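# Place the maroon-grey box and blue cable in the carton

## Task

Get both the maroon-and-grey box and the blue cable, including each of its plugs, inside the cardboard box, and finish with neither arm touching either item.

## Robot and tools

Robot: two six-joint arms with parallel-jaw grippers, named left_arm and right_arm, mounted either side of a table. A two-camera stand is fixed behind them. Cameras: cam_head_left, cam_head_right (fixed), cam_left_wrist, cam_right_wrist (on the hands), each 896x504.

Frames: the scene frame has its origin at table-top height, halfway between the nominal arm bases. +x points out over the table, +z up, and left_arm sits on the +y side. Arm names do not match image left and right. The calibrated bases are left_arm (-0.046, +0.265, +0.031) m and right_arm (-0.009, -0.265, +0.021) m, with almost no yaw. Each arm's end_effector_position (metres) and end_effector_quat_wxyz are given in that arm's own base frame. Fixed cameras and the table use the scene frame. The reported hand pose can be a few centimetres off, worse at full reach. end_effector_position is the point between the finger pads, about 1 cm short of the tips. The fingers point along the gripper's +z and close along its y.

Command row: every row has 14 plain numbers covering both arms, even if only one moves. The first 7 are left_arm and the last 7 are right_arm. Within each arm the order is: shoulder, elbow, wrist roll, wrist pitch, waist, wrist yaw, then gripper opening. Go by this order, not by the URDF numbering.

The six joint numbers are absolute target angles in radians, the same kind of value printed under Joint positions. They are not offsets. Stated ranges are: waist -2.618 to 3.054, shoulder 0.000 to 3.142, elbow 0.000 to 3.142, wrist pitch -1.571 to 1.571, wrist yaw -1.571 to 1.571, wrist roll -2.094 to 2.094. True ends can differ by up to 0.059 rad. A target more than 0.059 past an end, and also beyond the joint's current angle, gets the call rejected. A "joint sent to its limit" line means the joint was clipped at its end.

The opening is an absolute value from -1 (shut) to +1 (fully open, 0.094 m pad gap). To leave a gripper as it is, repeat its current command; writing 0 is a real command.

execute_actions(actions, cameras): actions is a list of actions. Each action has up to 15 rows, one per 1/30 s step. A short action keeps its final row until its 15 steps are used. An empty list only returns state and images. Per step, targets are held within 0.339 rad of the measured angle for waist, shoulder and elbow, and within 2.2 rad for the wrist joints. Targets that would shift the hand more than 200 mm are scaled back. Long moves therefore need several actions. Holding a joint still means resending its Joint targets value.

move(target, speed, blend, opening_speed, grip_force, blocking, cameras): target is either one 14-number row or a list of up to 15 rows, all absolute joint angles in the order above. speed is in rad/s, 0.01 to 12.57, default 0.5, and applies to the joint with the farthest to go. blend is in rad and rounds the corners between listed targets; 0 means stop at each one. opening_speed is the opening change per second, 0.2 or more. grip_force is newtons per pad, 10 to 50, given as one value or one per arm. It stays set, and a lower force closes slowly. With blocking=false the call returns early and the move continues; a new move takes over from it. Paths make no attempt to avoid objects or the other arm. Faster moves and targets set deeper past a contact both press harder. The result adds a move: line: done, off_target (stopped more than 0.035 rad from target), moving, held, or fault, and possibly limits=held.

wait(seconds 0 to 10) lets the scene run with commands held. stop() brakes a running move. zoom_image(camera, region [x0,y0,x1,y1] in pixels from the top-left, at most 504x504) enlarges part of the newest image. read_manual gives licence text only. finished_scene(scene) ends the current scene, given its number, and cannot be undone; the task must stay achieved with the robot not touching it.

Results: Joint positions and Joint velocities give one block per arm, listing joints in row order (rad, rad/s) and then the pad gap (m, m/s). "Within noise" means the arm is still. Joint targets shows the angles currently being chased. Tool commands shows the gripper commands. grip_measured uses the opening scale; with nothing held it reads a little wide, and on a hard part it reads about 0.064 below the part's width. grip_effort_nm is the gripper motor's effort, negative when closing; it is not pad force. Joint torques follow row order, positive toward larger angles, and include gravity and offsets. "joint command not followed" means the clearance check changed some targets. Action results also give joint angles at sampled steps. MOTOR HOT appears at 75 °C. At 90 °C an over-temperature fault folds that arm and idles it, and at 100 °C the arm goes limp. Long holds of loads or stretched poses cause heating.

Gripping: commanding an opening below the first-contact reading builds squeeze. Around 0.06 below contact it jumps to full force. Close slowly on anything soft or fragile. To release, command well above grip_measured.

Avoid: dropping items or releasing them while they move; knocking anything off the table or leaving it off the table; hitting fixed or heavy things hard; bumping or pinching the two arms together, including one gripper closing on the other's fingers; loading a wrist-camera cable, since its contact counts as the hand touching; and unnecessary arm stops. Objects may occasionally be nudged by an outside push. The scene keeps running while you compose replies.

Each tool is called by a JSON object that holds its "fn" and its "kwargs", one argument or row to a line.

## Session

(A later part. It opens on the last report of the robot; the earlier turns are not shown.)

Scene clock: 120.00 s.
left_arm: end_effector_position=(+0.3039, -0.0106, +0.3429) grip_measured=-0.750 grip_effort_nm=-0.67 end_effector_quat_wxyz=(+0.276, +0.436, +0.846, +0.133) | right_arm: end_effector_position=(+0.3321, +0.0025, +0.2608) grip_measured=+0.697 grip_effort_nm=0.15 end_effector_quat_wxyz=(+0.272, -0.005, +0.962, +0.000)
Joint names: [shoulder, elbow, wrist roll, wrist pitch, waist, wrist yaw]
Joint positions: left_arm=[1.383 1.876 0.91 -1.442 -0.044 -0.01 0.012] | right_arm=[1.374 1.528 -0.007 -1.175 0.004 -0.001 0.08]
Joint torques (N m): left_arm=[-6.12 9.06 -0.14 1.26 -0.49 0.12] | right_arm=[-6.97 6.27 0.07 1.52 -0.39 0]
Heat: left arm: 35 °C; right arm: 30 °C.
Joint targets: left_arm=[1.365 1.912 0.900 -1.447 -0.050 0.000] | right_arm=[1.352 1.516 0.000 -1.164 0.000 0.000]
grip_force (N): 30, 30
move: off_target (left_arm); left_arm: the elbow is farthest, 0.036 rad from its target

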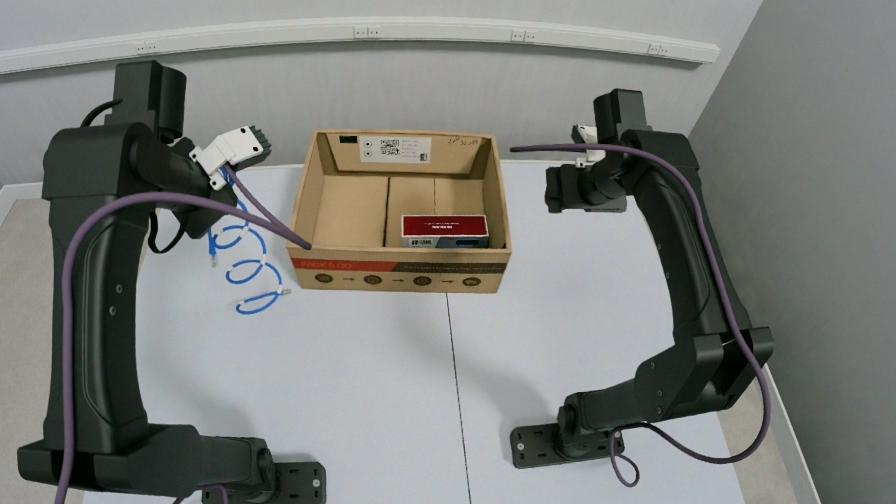

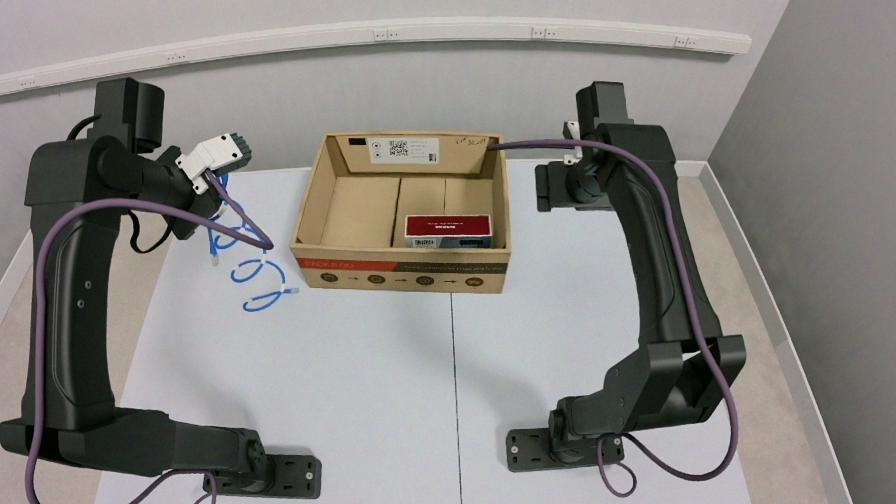

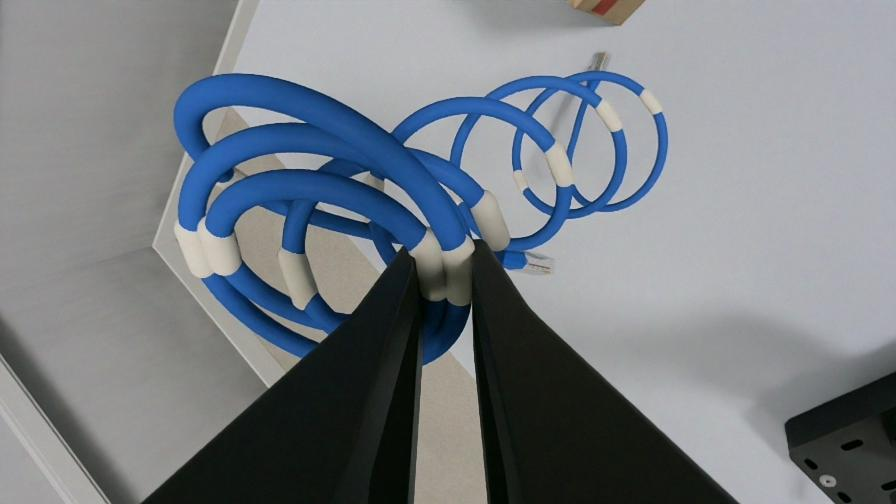

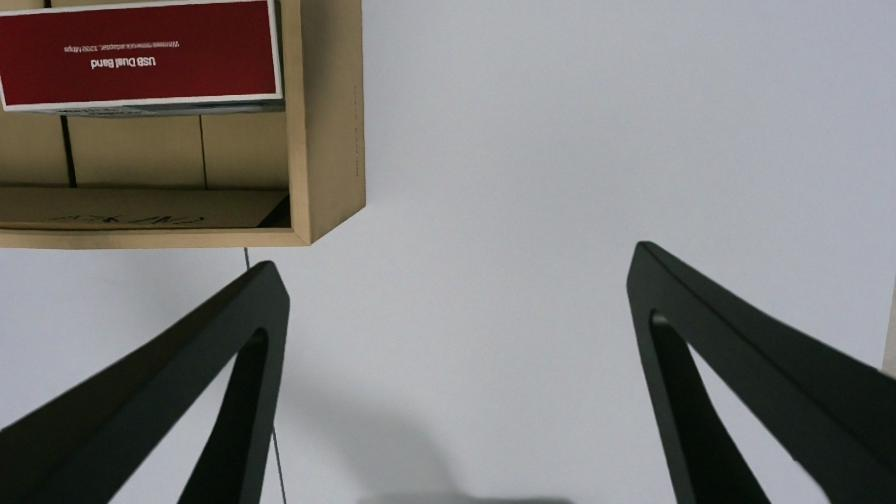

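{"fn": "move", "kwargs": {
  "target": [
    [1.255,1.834,0.4,-0.879,-0.05,0,-0.95,1.352,1.516,0,-1.164,0,0,0.7]
  ],
  "speed": 0.25
}}

Scene clock: 128.97 s.
left_arm: end_effector_position=(+0.3519, -0.0128, +0.4675) grip_measured=-0.750 grip_effort_nm=-0.67 end_effector_quat_wxyz=(+0.562, +0.182, +0.800, +0.108) | right_arm: end_effector_position=(+0.3321, +0.0025, +0.2608) grip_measured=+0.697 grip_effort_nm=0.15 end_effector_quat_wxyz=(+0.272, -0.005, +0.962, +0.000)
Joint names: [shoulder, elbow, wrist roll, wrist pitch, waist, wrist yaw]
Joint positions: left_arm=[1.275 1.846 0.411 -0.923 -0.044 -0.01 0.012] | right_arm=[1.374 1.528 -0.007 -1.175 0.004 -0.001 0.08]
Joint torques (N m): left_arm=[-5.46 4.98 -0.12 2.28 -0.47 0.12] | right_arm=[-6.95 6.28 0.07 1.52 -0.38 0]
Motor temperatures (°C): left_arm=[28 34 24 30 28 25 28] | right_arm=[26 28 25 30 28 25 25]
Heat: left arm: 34 °C; right arm: 30 °C.
Joint targets: left_arm=[1.255 1.834 0.400 -0.879 -0.050 0.000] | right_arm=[1.352 1.516 0.000 -1.164 0.000 0.000]
grip_force (N): 30, 30
move: off_target (left_arm); left_arm: the wrist pitch is farthest, 0.044 rad from its target

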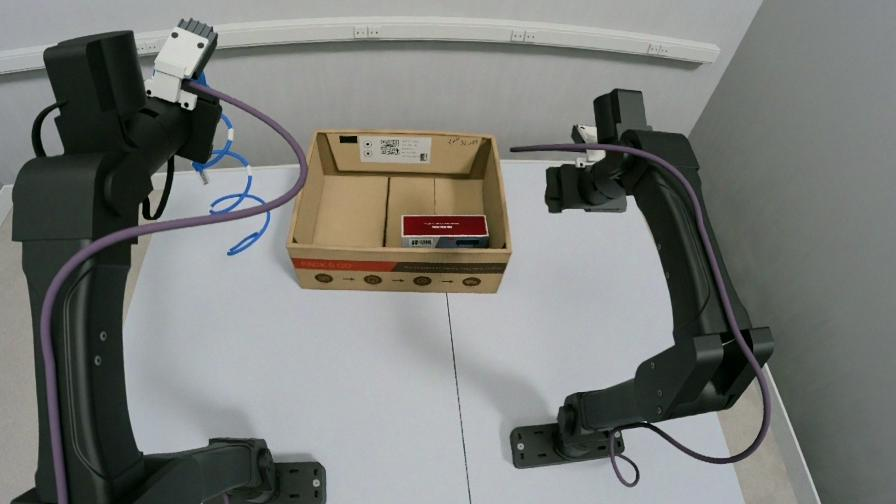

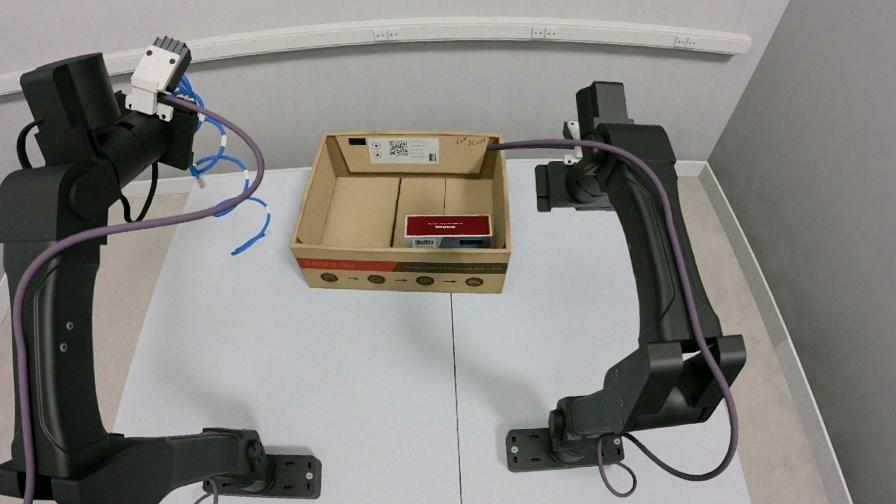

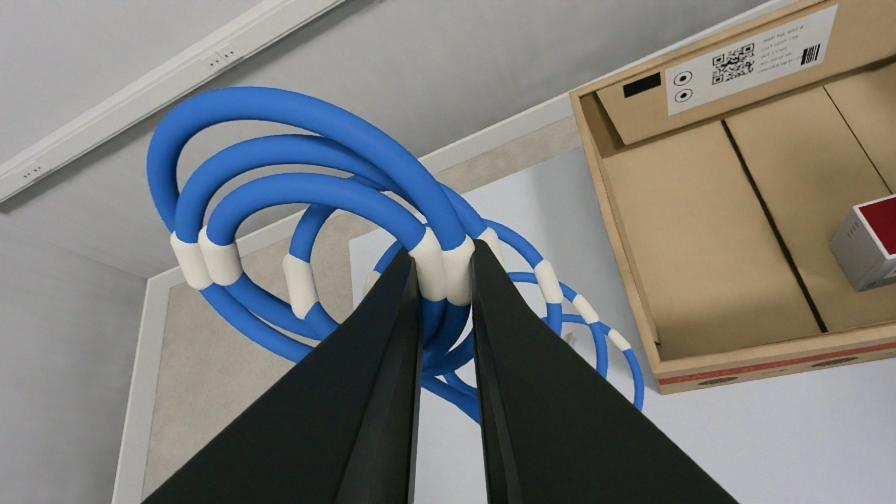

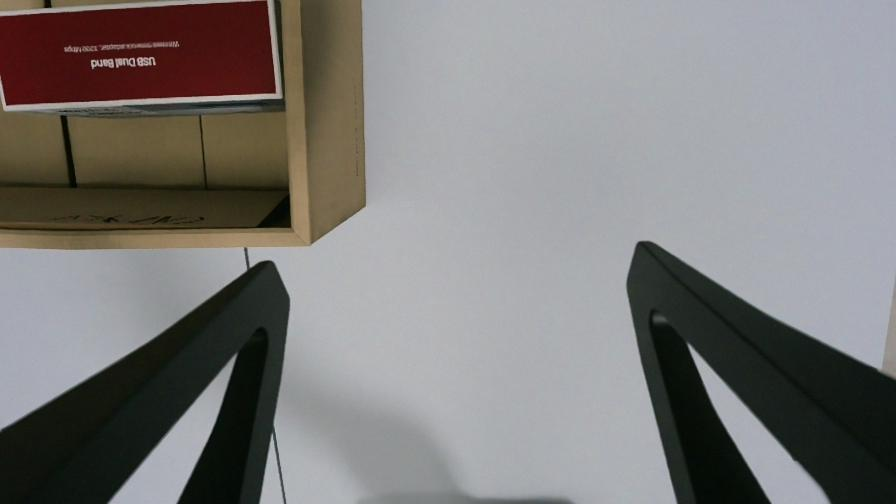

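{"fn": "move", "kwargs": {
  "target": [
    [1.199,1.755,0.4,-0.456,-0.05,0,-0.95,1.352,1.516,0,-1.164,0,0,0.7],
    [1.806,1.961,0.3,0.245,-0.08,0,-0.95,1.352,1.516,0,-1.164,0,0,0.7]
  ],
  "speed": 0.2,
  "blend": [0.05,0]
}}

Scene clock: 145.33 s.
left_arm: end_effector_position=(+0.5568, -0.0385, +0.5361) grip_measured=-0.750 grip_effort_nm=-0.67 end_effector_quat_wxyz=(+0.801, +0.109, +0.581, +0.098) | right_arm: end_effector_position=(+0.3321, +0.0025, +0.2608) grip_measured=+0.697 grip_effort_nm=0.15 end_effector_quat_wxyz=(+0.272, -0.005, +0.962, +0.000)
Joint names: [shoulder, elbow, wrist roll, wrist pitch, waist, wrist yaw]
Joint positions: left_arm=[1.806 1.911 0.311 0.201 -0.074 -0.01 0.012] | right_arm=[1.374 1.528 -0.007 -1.175 0.004 -0.001 0.08]
Joint torques (N m): left_arm=[-10.41 11.99 -0.15 2.11 -0.5 0.11] | right_arm=[-6.95 6.27 0.07 1.53 -0.36 -0.01]
Motor temperatures (°C): left_arm=[27 34 25 37 28 25 29] | right_arm=[27 28 25 31 28 25 25]
Heat: left arm: 37 °C; right arm: 31 °C.
Joint targets: left_arm=[1.806 1.961 0.300 0.245 -0.080 0.000] | right_arm=[1.352 1.516 0.000 -1.164 0.000 0.000]
grip_force (N): 30, 30
move: off_target (left_arm); left_arm: the elbow is farthest, 0.050 rad from its target

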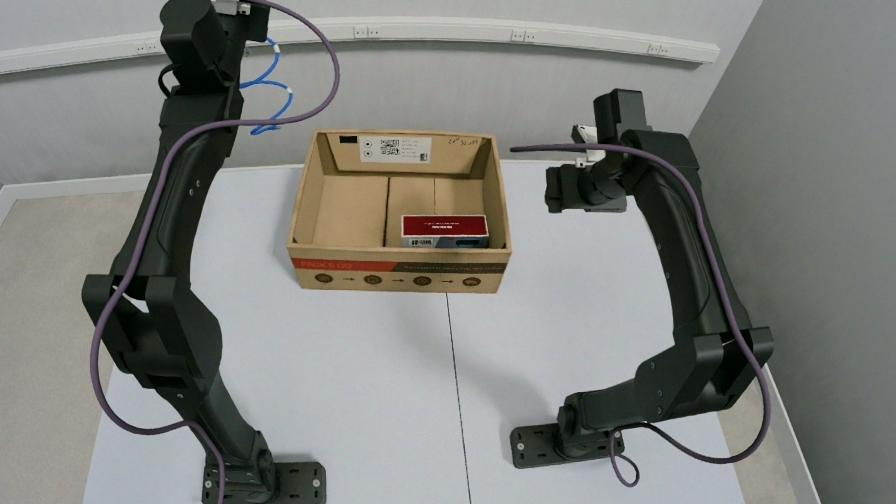

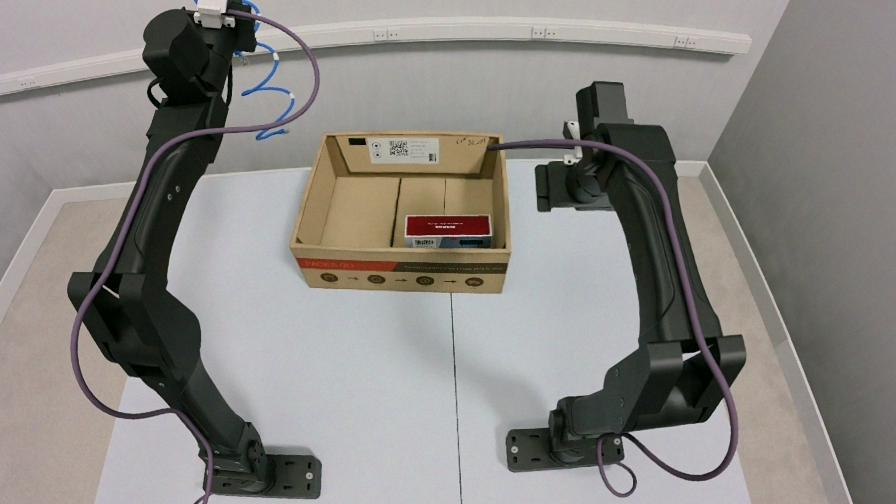

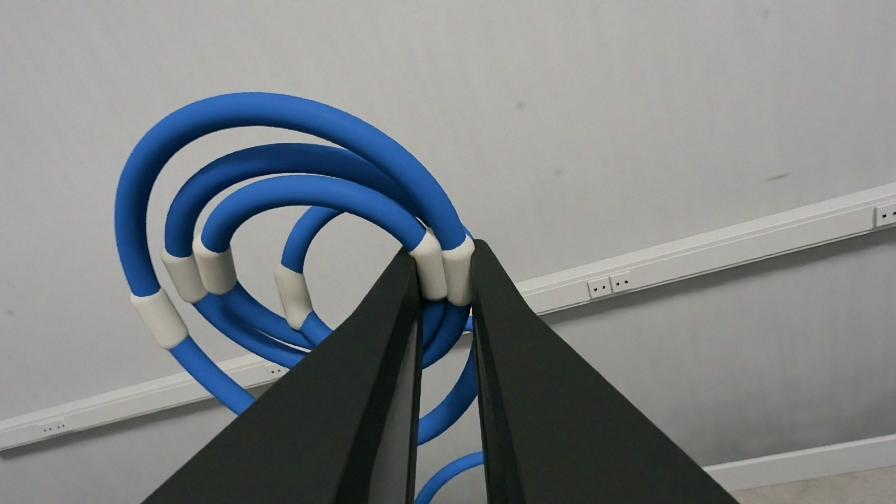

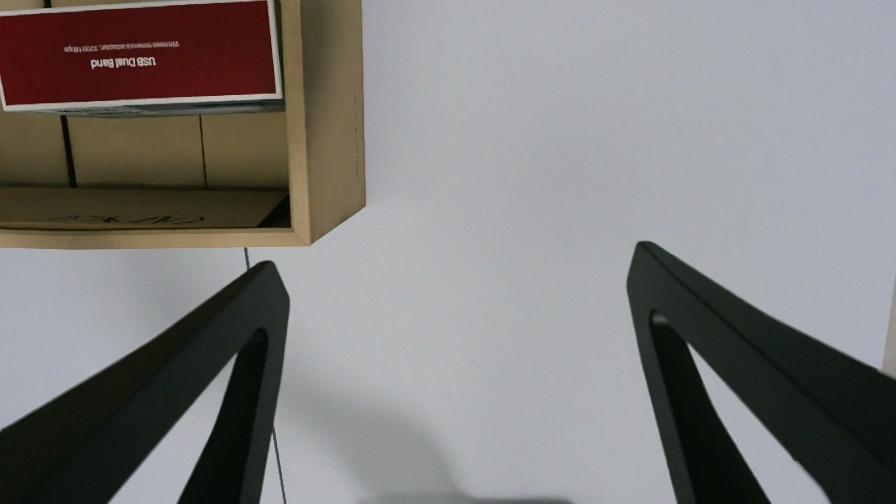

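{"fn": "move", "kwargs": {
  "target": [
    [1.78,1.93,0.3,0.23,-0.38,0,-0.95,1.352,1.516,0,-1.164,0,0,0.7]
  ],
  "speed": 0.15,
  "cameras": ["cam_head_left","cam_head_right"]
}}

Scene clock: 152.07 s.
left_arm: end_effector_position=(+0.5193, -0.2044, +0.5362) grip_measured=-0.750 grip_effort_nm=-0.67 end_effector_quat_wxyz=(+0.806, +0.197, +0.557, -0.026) | right_arm: end_effector_position=(+0.3321, +0.0025, +0.2608) grip_measured=+0.697 grip_effort_nm=0.15 end_effector_quat_wxyz=(+0.272, -0.005, +0.962, +0.000)
Joint names: [shoulder, elbow, wrist roll, wrist pitch, waist, wrist yaw]
Joint positions: left_arm=[1.806 1.911 0.31 0.202 -0.379 -0.007 0.012] | right_arm=[1.374 1.528 -0.007 -1.175 0.004 -0.001 0.08]
Joint torques (N m): left_arm=[-12.86 9.14 -0.12 1.97 -0.13 0.09] | right_arm=[-6.94 6.28 0.08 1.51 -0.38 0.01]
Heat: left arm: 38 °C; right arm: 31 °C.
Joint targets: left_arm=[1.780 1.930 0.300 0.230 -0.380 0.000] | right_arm=[1.352 1.516 0.000 -1.164 0.000 0.000]
grip_force (N): 30, 30
move: done
Images, in order (width x height): cam_head_left 896x504, cam_head_right 896x504.

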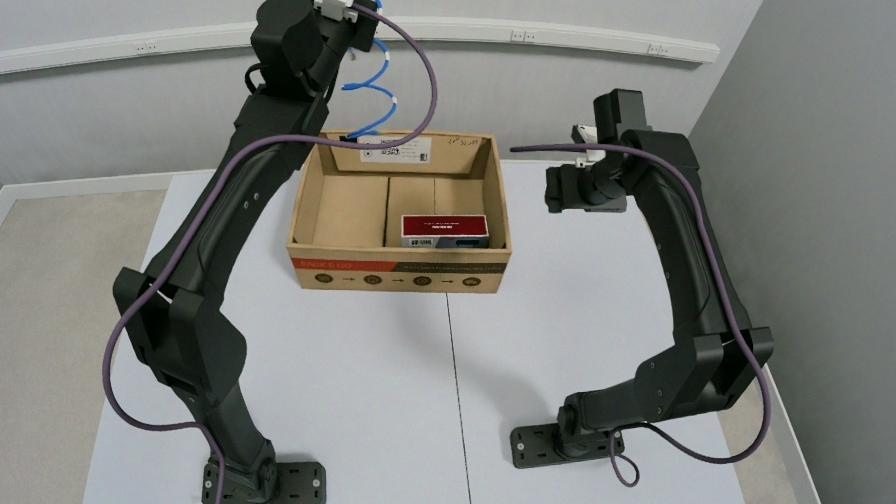

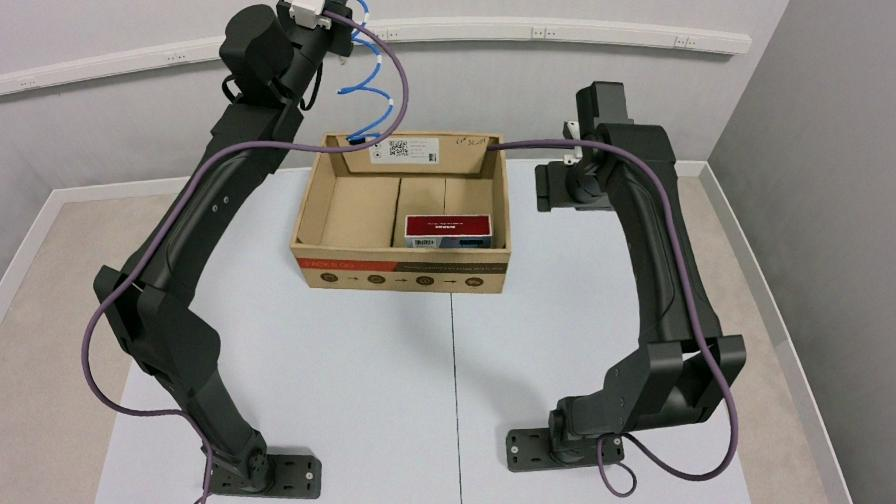

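{"fn": "move", "kwargs": {
  "target": [
    [1.666,1.6,0.3,0.1,-0.37,0,-0.95,1.352,1.516,0,-1.164,0,0,0.7],
    [1.7335,1.58,0.3,-0.22,-0.37,0,-0.95,1.352,1.516,0,-1.164,0,0,0.7]
  ],
  "speed": 0.15,
  "blend": [0.05,0],
  "cameras": ["cam_head_left","cam_head_right","cam_left_wrist"]
}}

Scene clock: 163.77 s.
left_arm: end_effector_position=(+0.5100, -0.1989, +0.3181) grip_measured=-0.750 grip_effort_nm=-0.67 end_effector_quat_wxyz=(+0.569, +0.275, +0.775, -0.016) | right_arm: end_effector_position=(+0.3321, +0.0025, +0.2608) grip_measured=+0.697 grip_effort_nm=0.15 end_effector_quat_wxyz=(+0.272, -0.005, +0.962, +0.000)
Joint names: [shoulder, elbow, wrist roll, wrist pitch, waist, wrist yaw]
Joint positions: left_arm=[1.73 1.597 0.31 -0.225 -0.376 -0.007 0.012] | right_arm=[1.374 1.528 -0.007 -1.175 0.004 -0.001 0.08]
Joint torques (N m): left_arm=[-9.95 6.69 -0.13 1.89 0.47 0.08] | right_arm=[-6.95 6.28 0.08 1.52 -0.36 0.01]
Heat: left arm: 38 °C; right arm: 31 °C.
Joint targets: left_arm=[1.733 1.580 0.300 -0.220 -0.370 0.000] | right_arm=[1.352 1.516 0.000 -1.164 0.000 0.000]
grip_force (N): 30, 30
move: done
Images, in order (width x height): cam_head_left 896x504, cam_head_right 896x504, cam_left_wrist 896x504.

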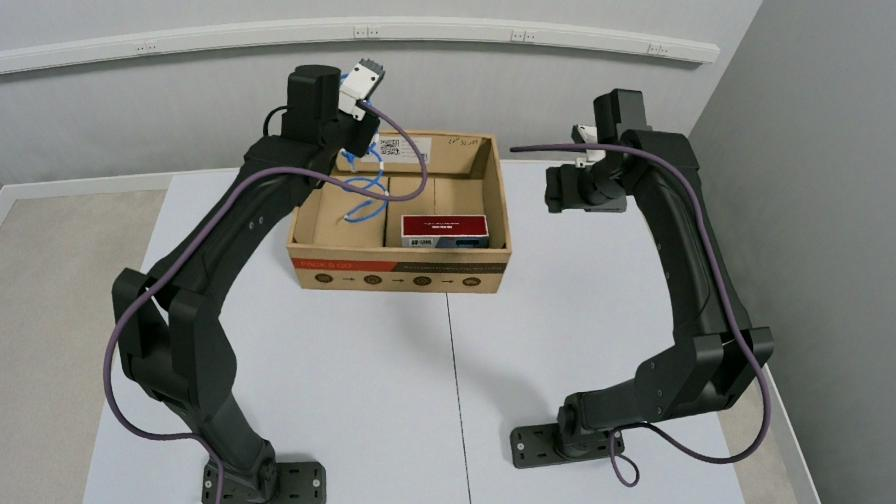

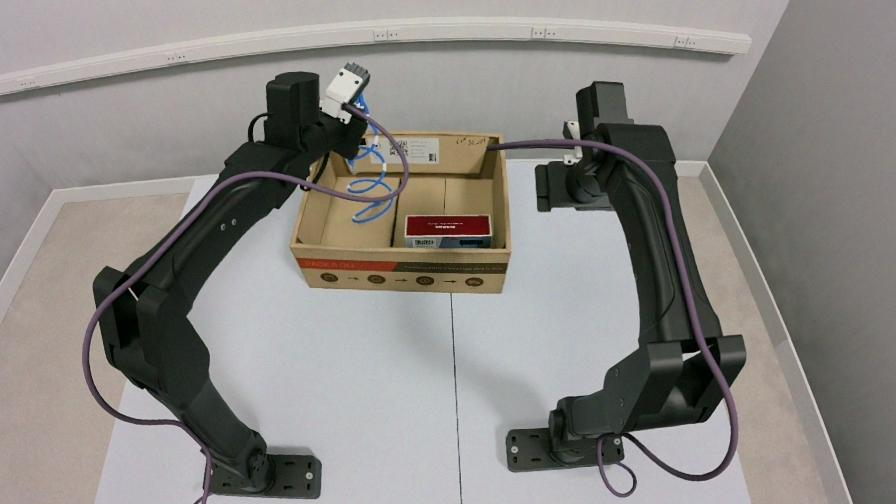

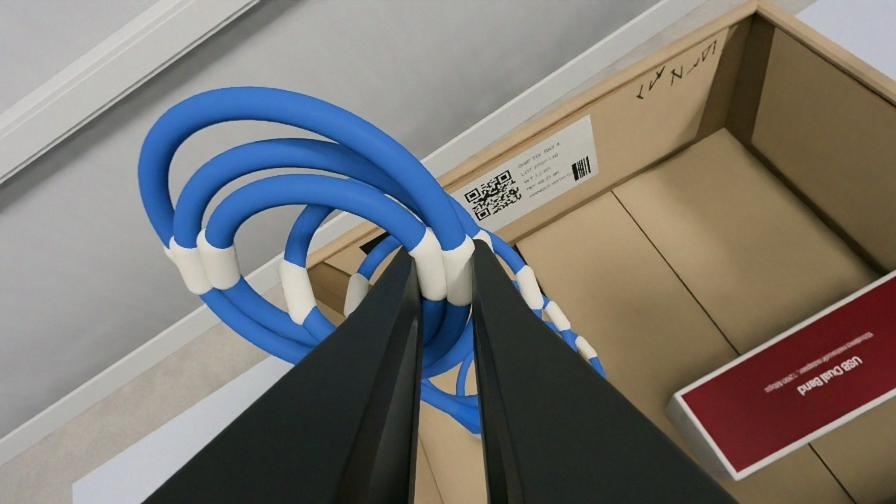

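{"fn": "move", "kwargs": {
  "target": [
    [1.94,1.69,0.75,-0.545,-0.38,0,-0.95,1.352,1.516,0,-1.164,0,0,0.7],
    [2.15,1.80,0.75,-0.70,-0.38,0,-0.95,1.352,1.516,0,-1.164,0,0,0.7]
  ],
  "speed": 0.12,
  "blend": [0.05,0],
  "cameras": ["cam_head_left","cam_head_right","cam_left_wrist"]
}}

Scene clock: 173.80 s.
left_arm: end_effector_position=(+0.4942, -0.1926, +0.0820) grip_measured=-0.751 grip_effort_nm=-0.67 end_effector_quat_wxyz=(+0.238, +0.514, +0.823, +0.048) | right_arm: end_effector_position=(+0.3321, +0.0025, +0.2608) grip_measured=+0.697 grip_effort_nm=0.15 end_effector_quat_wxyz=(+0.272, -0.005, +0.962, +0.000)
Joint names: [shoulder, elbow, wrist roll, wrist pitch, waist, wrist yaw]
Joint positions: left_arm=[2.143 1.753 0.743 -0.69 -0.376 -0.007 0.012] | right_arm=[1.374 1.528 -0.007 -1.175 0.004 -0.001 0.08]
Joint torques (N m): left_arm=[-12.81 11.51 0.05 1.01 -0.29 0.07] | right_arm=[-6.95 6.27 0.07 1.52 -0.38 0]
Heat: left arm: 37 °C; right arm: 31 °C.
Joint targets: left_arm=[2.150 1.800 0.750 -0.700 -0.380 0.000] | right_arm=[1.352 1.516 0.000 -1.164 0.000 0.000]
grip_force (N): 30, 30
move: off_target (left_arm); left_arm: the elbow is farthest, 0.047 rad from its target
Images, in order (width x height): cam_head_left 896x504, cam_head_right 896x504, cam_left_wrist 896x504.

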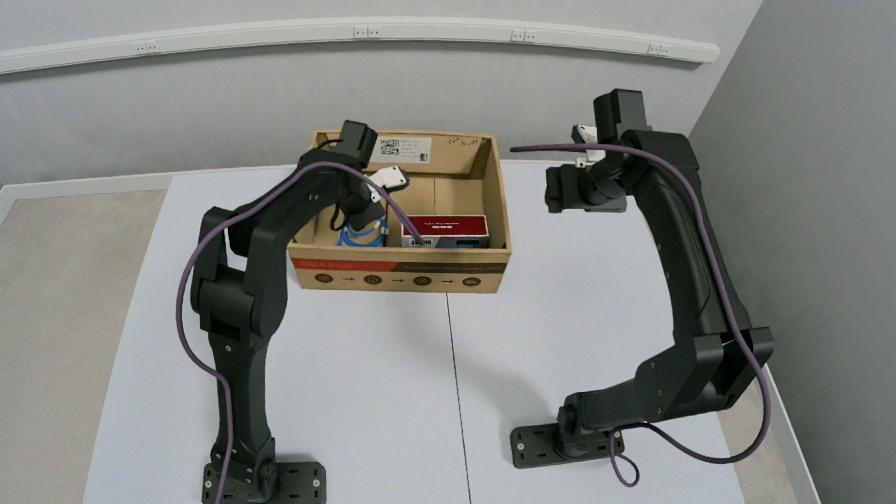

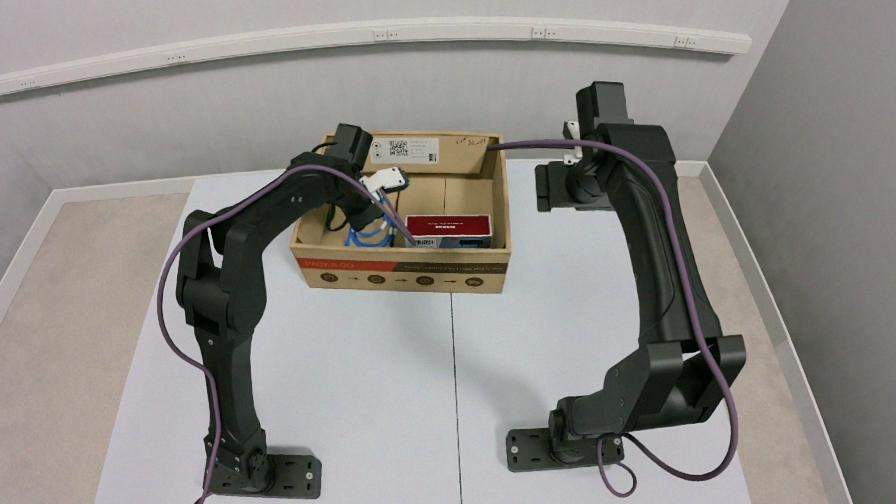

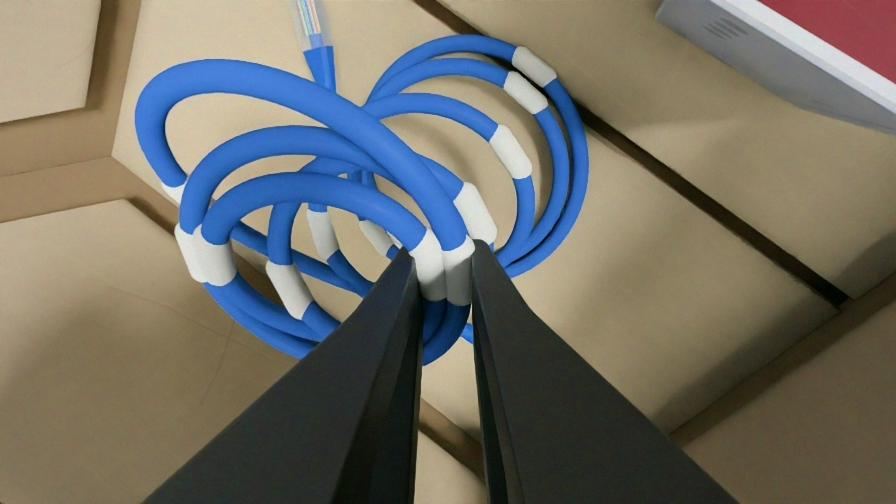

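{"fn": "move", "kwargs": {
  "target": [
    [2.2456,1.84,0.75,-0.64,-0.395,0,-0.95,1.352,1.516,0,-1.164,0,0,0.7],
    [2.335,1.845,0.75,-0.60,-0.40,0,-0.95,1.352,1.516,0,-1.164,0,0,0.7]
  ],
  "speed": 0.08,
  "blend": [0.03,0],
  "cameras": ["cam_head_left","cam_left_wrist"]
}}

Scene clock: 181.97 s.
left_arm: end_effector_position=(+0.5046, -0.2070, +0.0121) grip_measured=-0.751 grip_effort_nm=-0.67 end_effector_quat_wxyz=(+0.206, +0.526, +0.825, +0.040) | right_arm: end_effector_position=(+0.3321, +0.0025, +0.2608) grip_measured=+0.697 grip_effort_nm=0.15 end_effector_quat_wxyz=(+0.272, -0.005, +0.962, +0.000)
Joint names: [shoulder, elbow, wrist roll, wrist pitch, waist, wrist yaw]
Joint positions: left_arm=[2.325 1.802 0.743 -0.627 -0.393 -0.007 0.012] | right_arm=[1.374 1.528 -0.007 -1.175 0.004 -0.001 0.08]
Joint torques (N m): left_arm=[-13.78 10.91 0.06 1.25 -0.55 0.08] | right_arm=[-6.94 6.26 0.07 1.53 -0.36 0]
Heat: left arm: 35 °C; right arm: 31 °C.
Joint targets: left_arm=[2.335 1.845 0.750 -0.600 -0.400 0.000] | right_arm=[1.352 1.516 0.000 -1.164 0.000 0.000]
grip_force (N): 30, 30
move: off_target (left_arm); left_arm: the elbow is farthest, 0.043 rad from its target
Images, in order (width x height): cam_head_left 896x504, cam_left_wrist 896x504.

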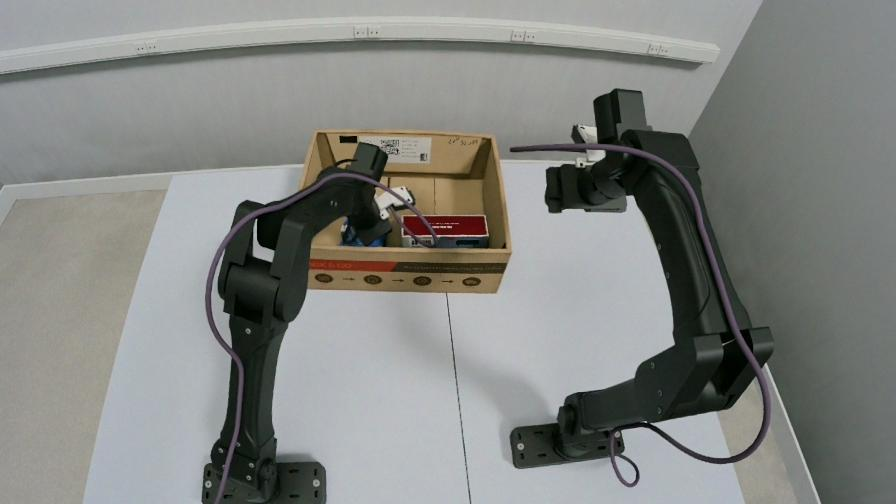

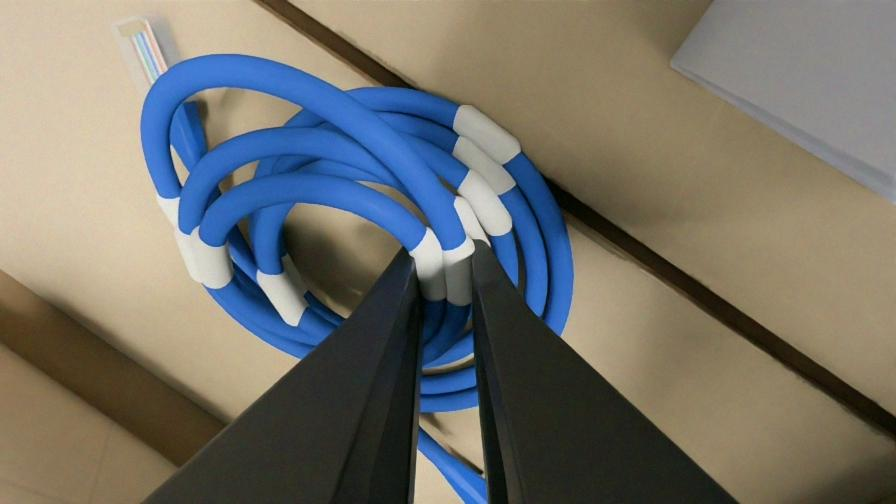

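{"fn": "move", "kwargs": {
  "target": [
    [2.335,1.845,0.75,-0.60,-0.40,0,-0.4,1.352,1.516,0,-1.164,0,0,0.7]
  ],
  "opening_speed": 0.2,
  "cameras": ["cam_left_wrist"]
}}

{"fn": "move", "kwargs": {
  "target": [
    [2.2456,1.84,0.75,-0.64,-0.395,0,-0.35,1.352,1.516,0,-1.164,0,0,0.7],
    [1.95,1.69,0.75,-0.545,-0.39,0,-0.35,1.352,1.516,0,-1.164,0,0,0.7]
  ],
  "speed": 0.15,
  "blend": [0.03,0]
}}

Scene clock: 189.73 s.
left_arm: end_effector_position=(+0.5055, -0.2074, +0.0125) grip_measured=-0.402 grip_effort_nm=0.10 end_effector_quat_wxyz=(+0.208, +0.525, +0.824, +0.040) | right_arm: end_effector_position=(+0.3321, +0.0025, +0.2608) grip_measured=+0.697 grip_effort_nm=0.15 end_effector_quat_wxyz=(+0.272, -0.005, +0.962, +0.000)
Joint names: [shoulder, elbow, wrist roll, wrist pitch, waist, wrist yaw]
Joint positions: left_arm=[2.325 1.802 0.743 -0.622 -0.393 -0.007 0.028] | right_arm=[1.374 1.528 -0.007 -1.175 0.004 -0.001 0.08]
Joint torques (N m): left_arm=[-13.74 10.89 0.05 1.23 -0.53 0.09] | right_arm=[-6.94 6.28 0.08 1.52 -0.38 0]
Heat: left arm: 36 °C; right arm: 31 °C.
Joint targets: left_arm=[2.335 1.845 0.750 -0.600 -0.400 0.000] | right_arm=[1.352 1.516 0.000 -1.164 0.000 0.000]
grip_force (N): 30, 30
move: off_target (left_arm); left_arm: the elbow is farthest, 0.043 rad from its target
Images, in order (width x height): cam_left_wrist 896x504.

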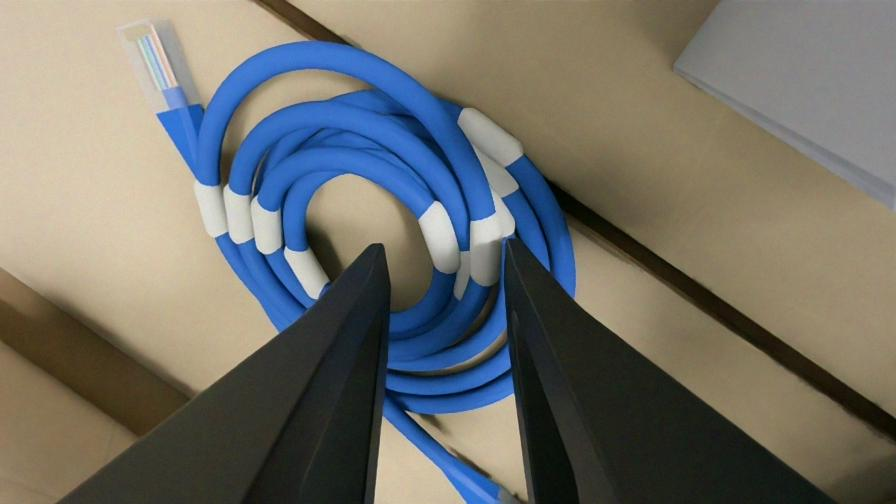

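Scene clock: 192.70 s.
left_arm: end_effector_position=(+0.5038, -0.2067, +0.1611) grip_measured=-0.352 grip_effort_nm=0.10 end_effector_quat_wxyz=(+0.346, +0.503, +0.789, +0.065) | right_arm: end_effector_position=(+0.3321, +0.0025, +0.2608) grip_measured=+0.697 grip_effort_nm=0.15 end_effector_quat_wxyz=(+0.272, -0.005, +0.962, +0.000)
Joint names: [shoulder, elbow, wrist roll, wrist pitch, waist, wrist yaw]
Joint positions: left_arm=[1.989 1.708 0.744 -0.569 -0.393 -0.007 0.03] | right_arm=[1.374 1.528 -0.007 -1.175 0.004 -0.001 0.08]
Joint torques (N m): left_arm=[-16.09 6.32 0.04 1.66 0.27 0.08] | right_arm=[-6.95 6.28 0.07 1.52 -0.36 0]
Motor temperatures (°C): left_arm=[32 36 24 35 28 25 29] | right_arm=[27 28 25 31 28 25 25]
Heat: left arm: 36 °C; right arm: 31 °C.
Joint targets: left_arm=[1.950 1.690 0.750 -0.545 -0.390 0.000] | right_arm=[1.352 1.516 0.000 -1.164 0.000 0.000]
grip_force (N): 30, 30
move: off_target (left_arm); left_arm: the shoulder is farthest, 0.039 rad from its target

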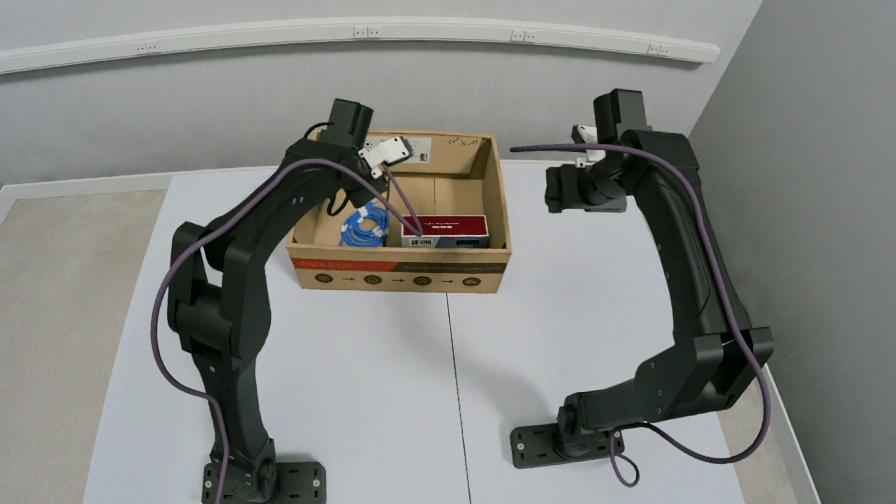

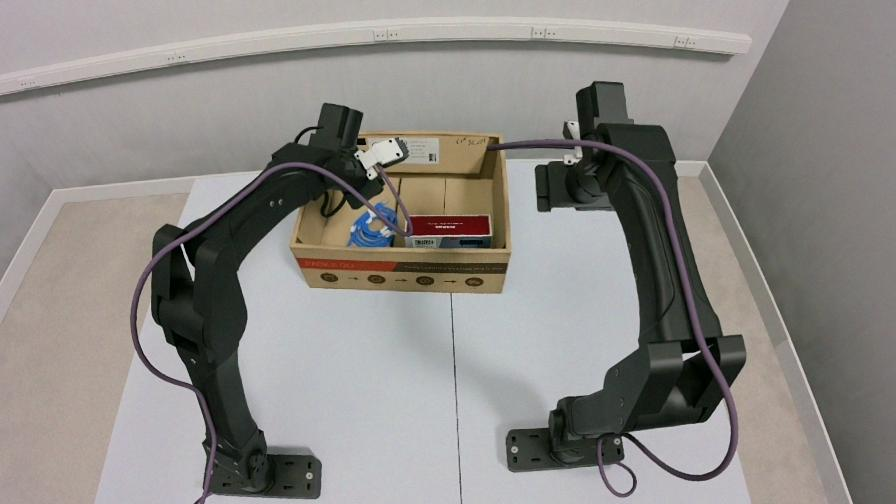

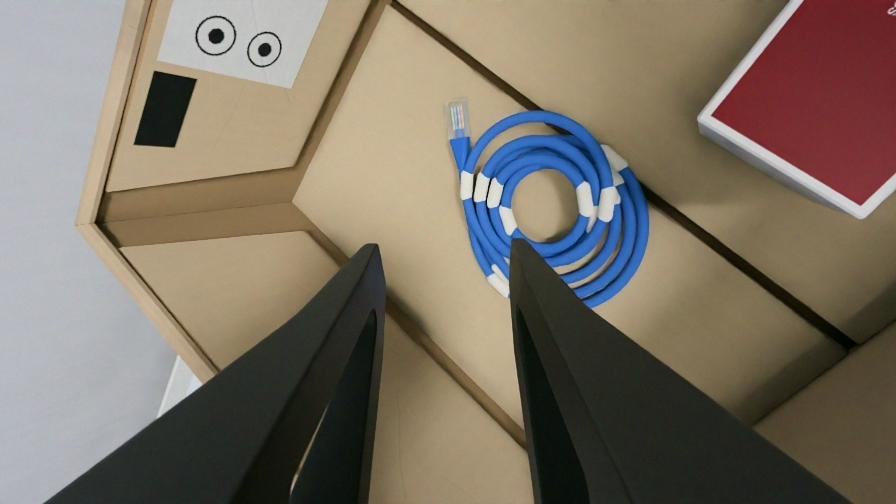

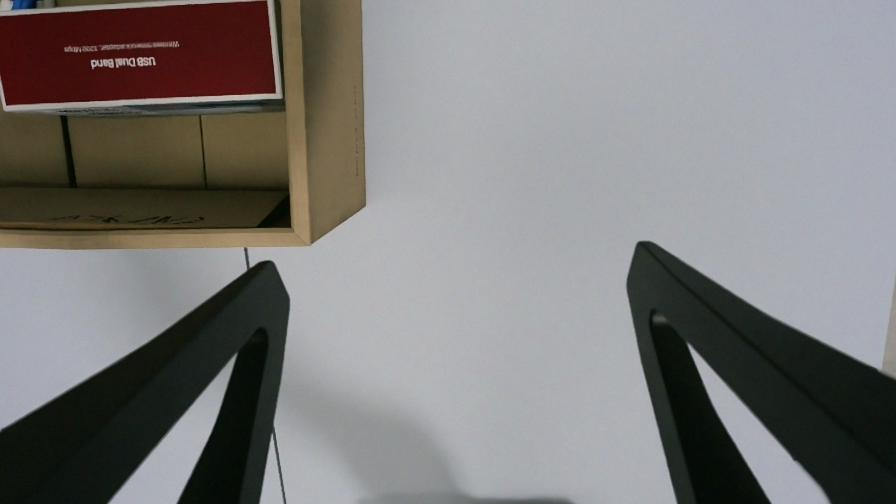

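{"fn": "move", "kwargs": {
  "target": [
    [1.818,2.017,0.3,-0.8,-0.33,0,0.9,1.352,1.516,0,-1.164,0,0,0.7]
  ],
  "speed": 0.4
}}

Scene clock: 197.37 s.
left_arm: end_effector_position=(+0.4968, -0.1704, +0.3129) grip_measured=+0.898 grip_effort_nm=0.10 end_effector_quat_wxyz=(+0.443, +0.283, +0.851, -0.002) | right_arm: end_effector_position=(+0.3321, +0.0025, +0.2608) grip_measured=+0.697 grip_effort_nm=0.15 end_effector_quat_wxyz=(+0.272, -0.005, +0.962, +0.000)
Joint names: [shoulder, elbow, wrist roll, wrist pitch, waist, wrist yaw]
Joint positions: left_arm=[1.846 1.982 0.311 -0.789 -0.335 -0.007 0.089] | right_arm=[1.374 1.528 -0.007 -1.175 0.004 -0.001 0.08]
Joint torques (N m): left_arm=[-13.34 10.54 -0.14 1.53 0.35 0.07] | right_arm=[-6.94 6.27 0.07 1.52 -0.38 0.01]
Heat: left arm: 36 °C; right arm: 31 °C.
Joint targets: left_arm=[1.818 2.017 0.300 -0.800 -0.330 0.000] | right_arm=[1.352 1.516 0.000 -1.164 0.000 0.000]
grip_force (N): 30, 30
move: done

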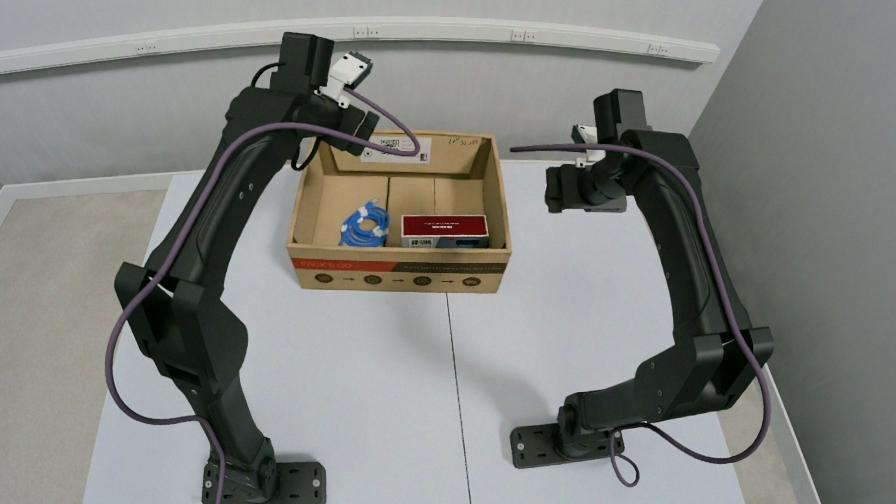

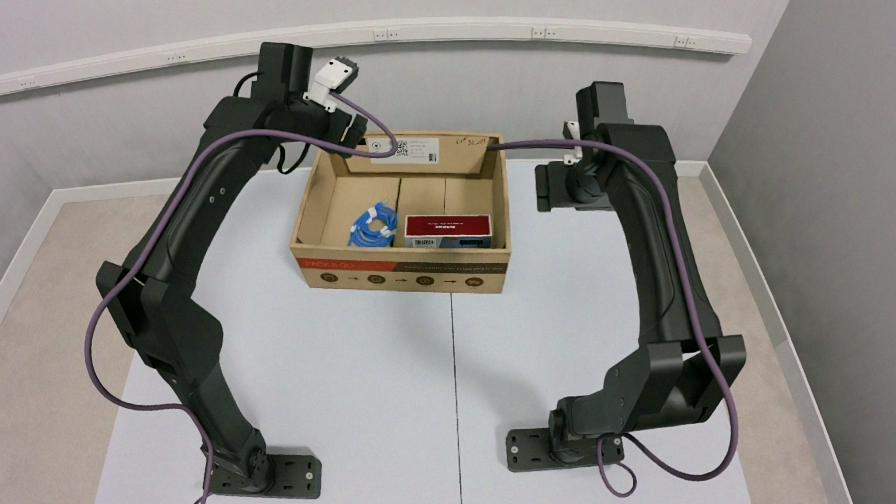

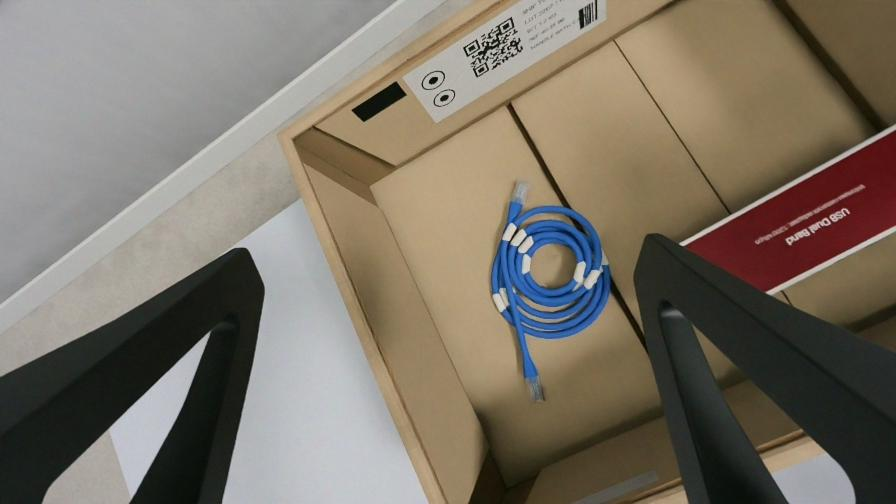

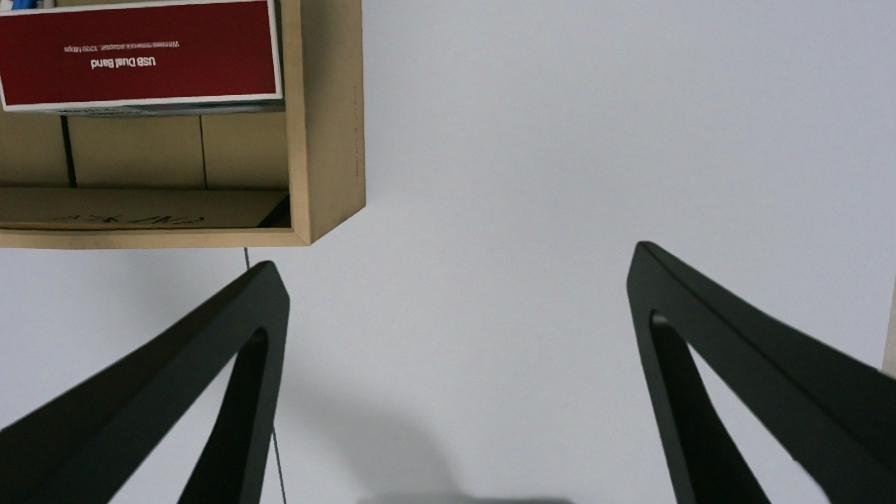

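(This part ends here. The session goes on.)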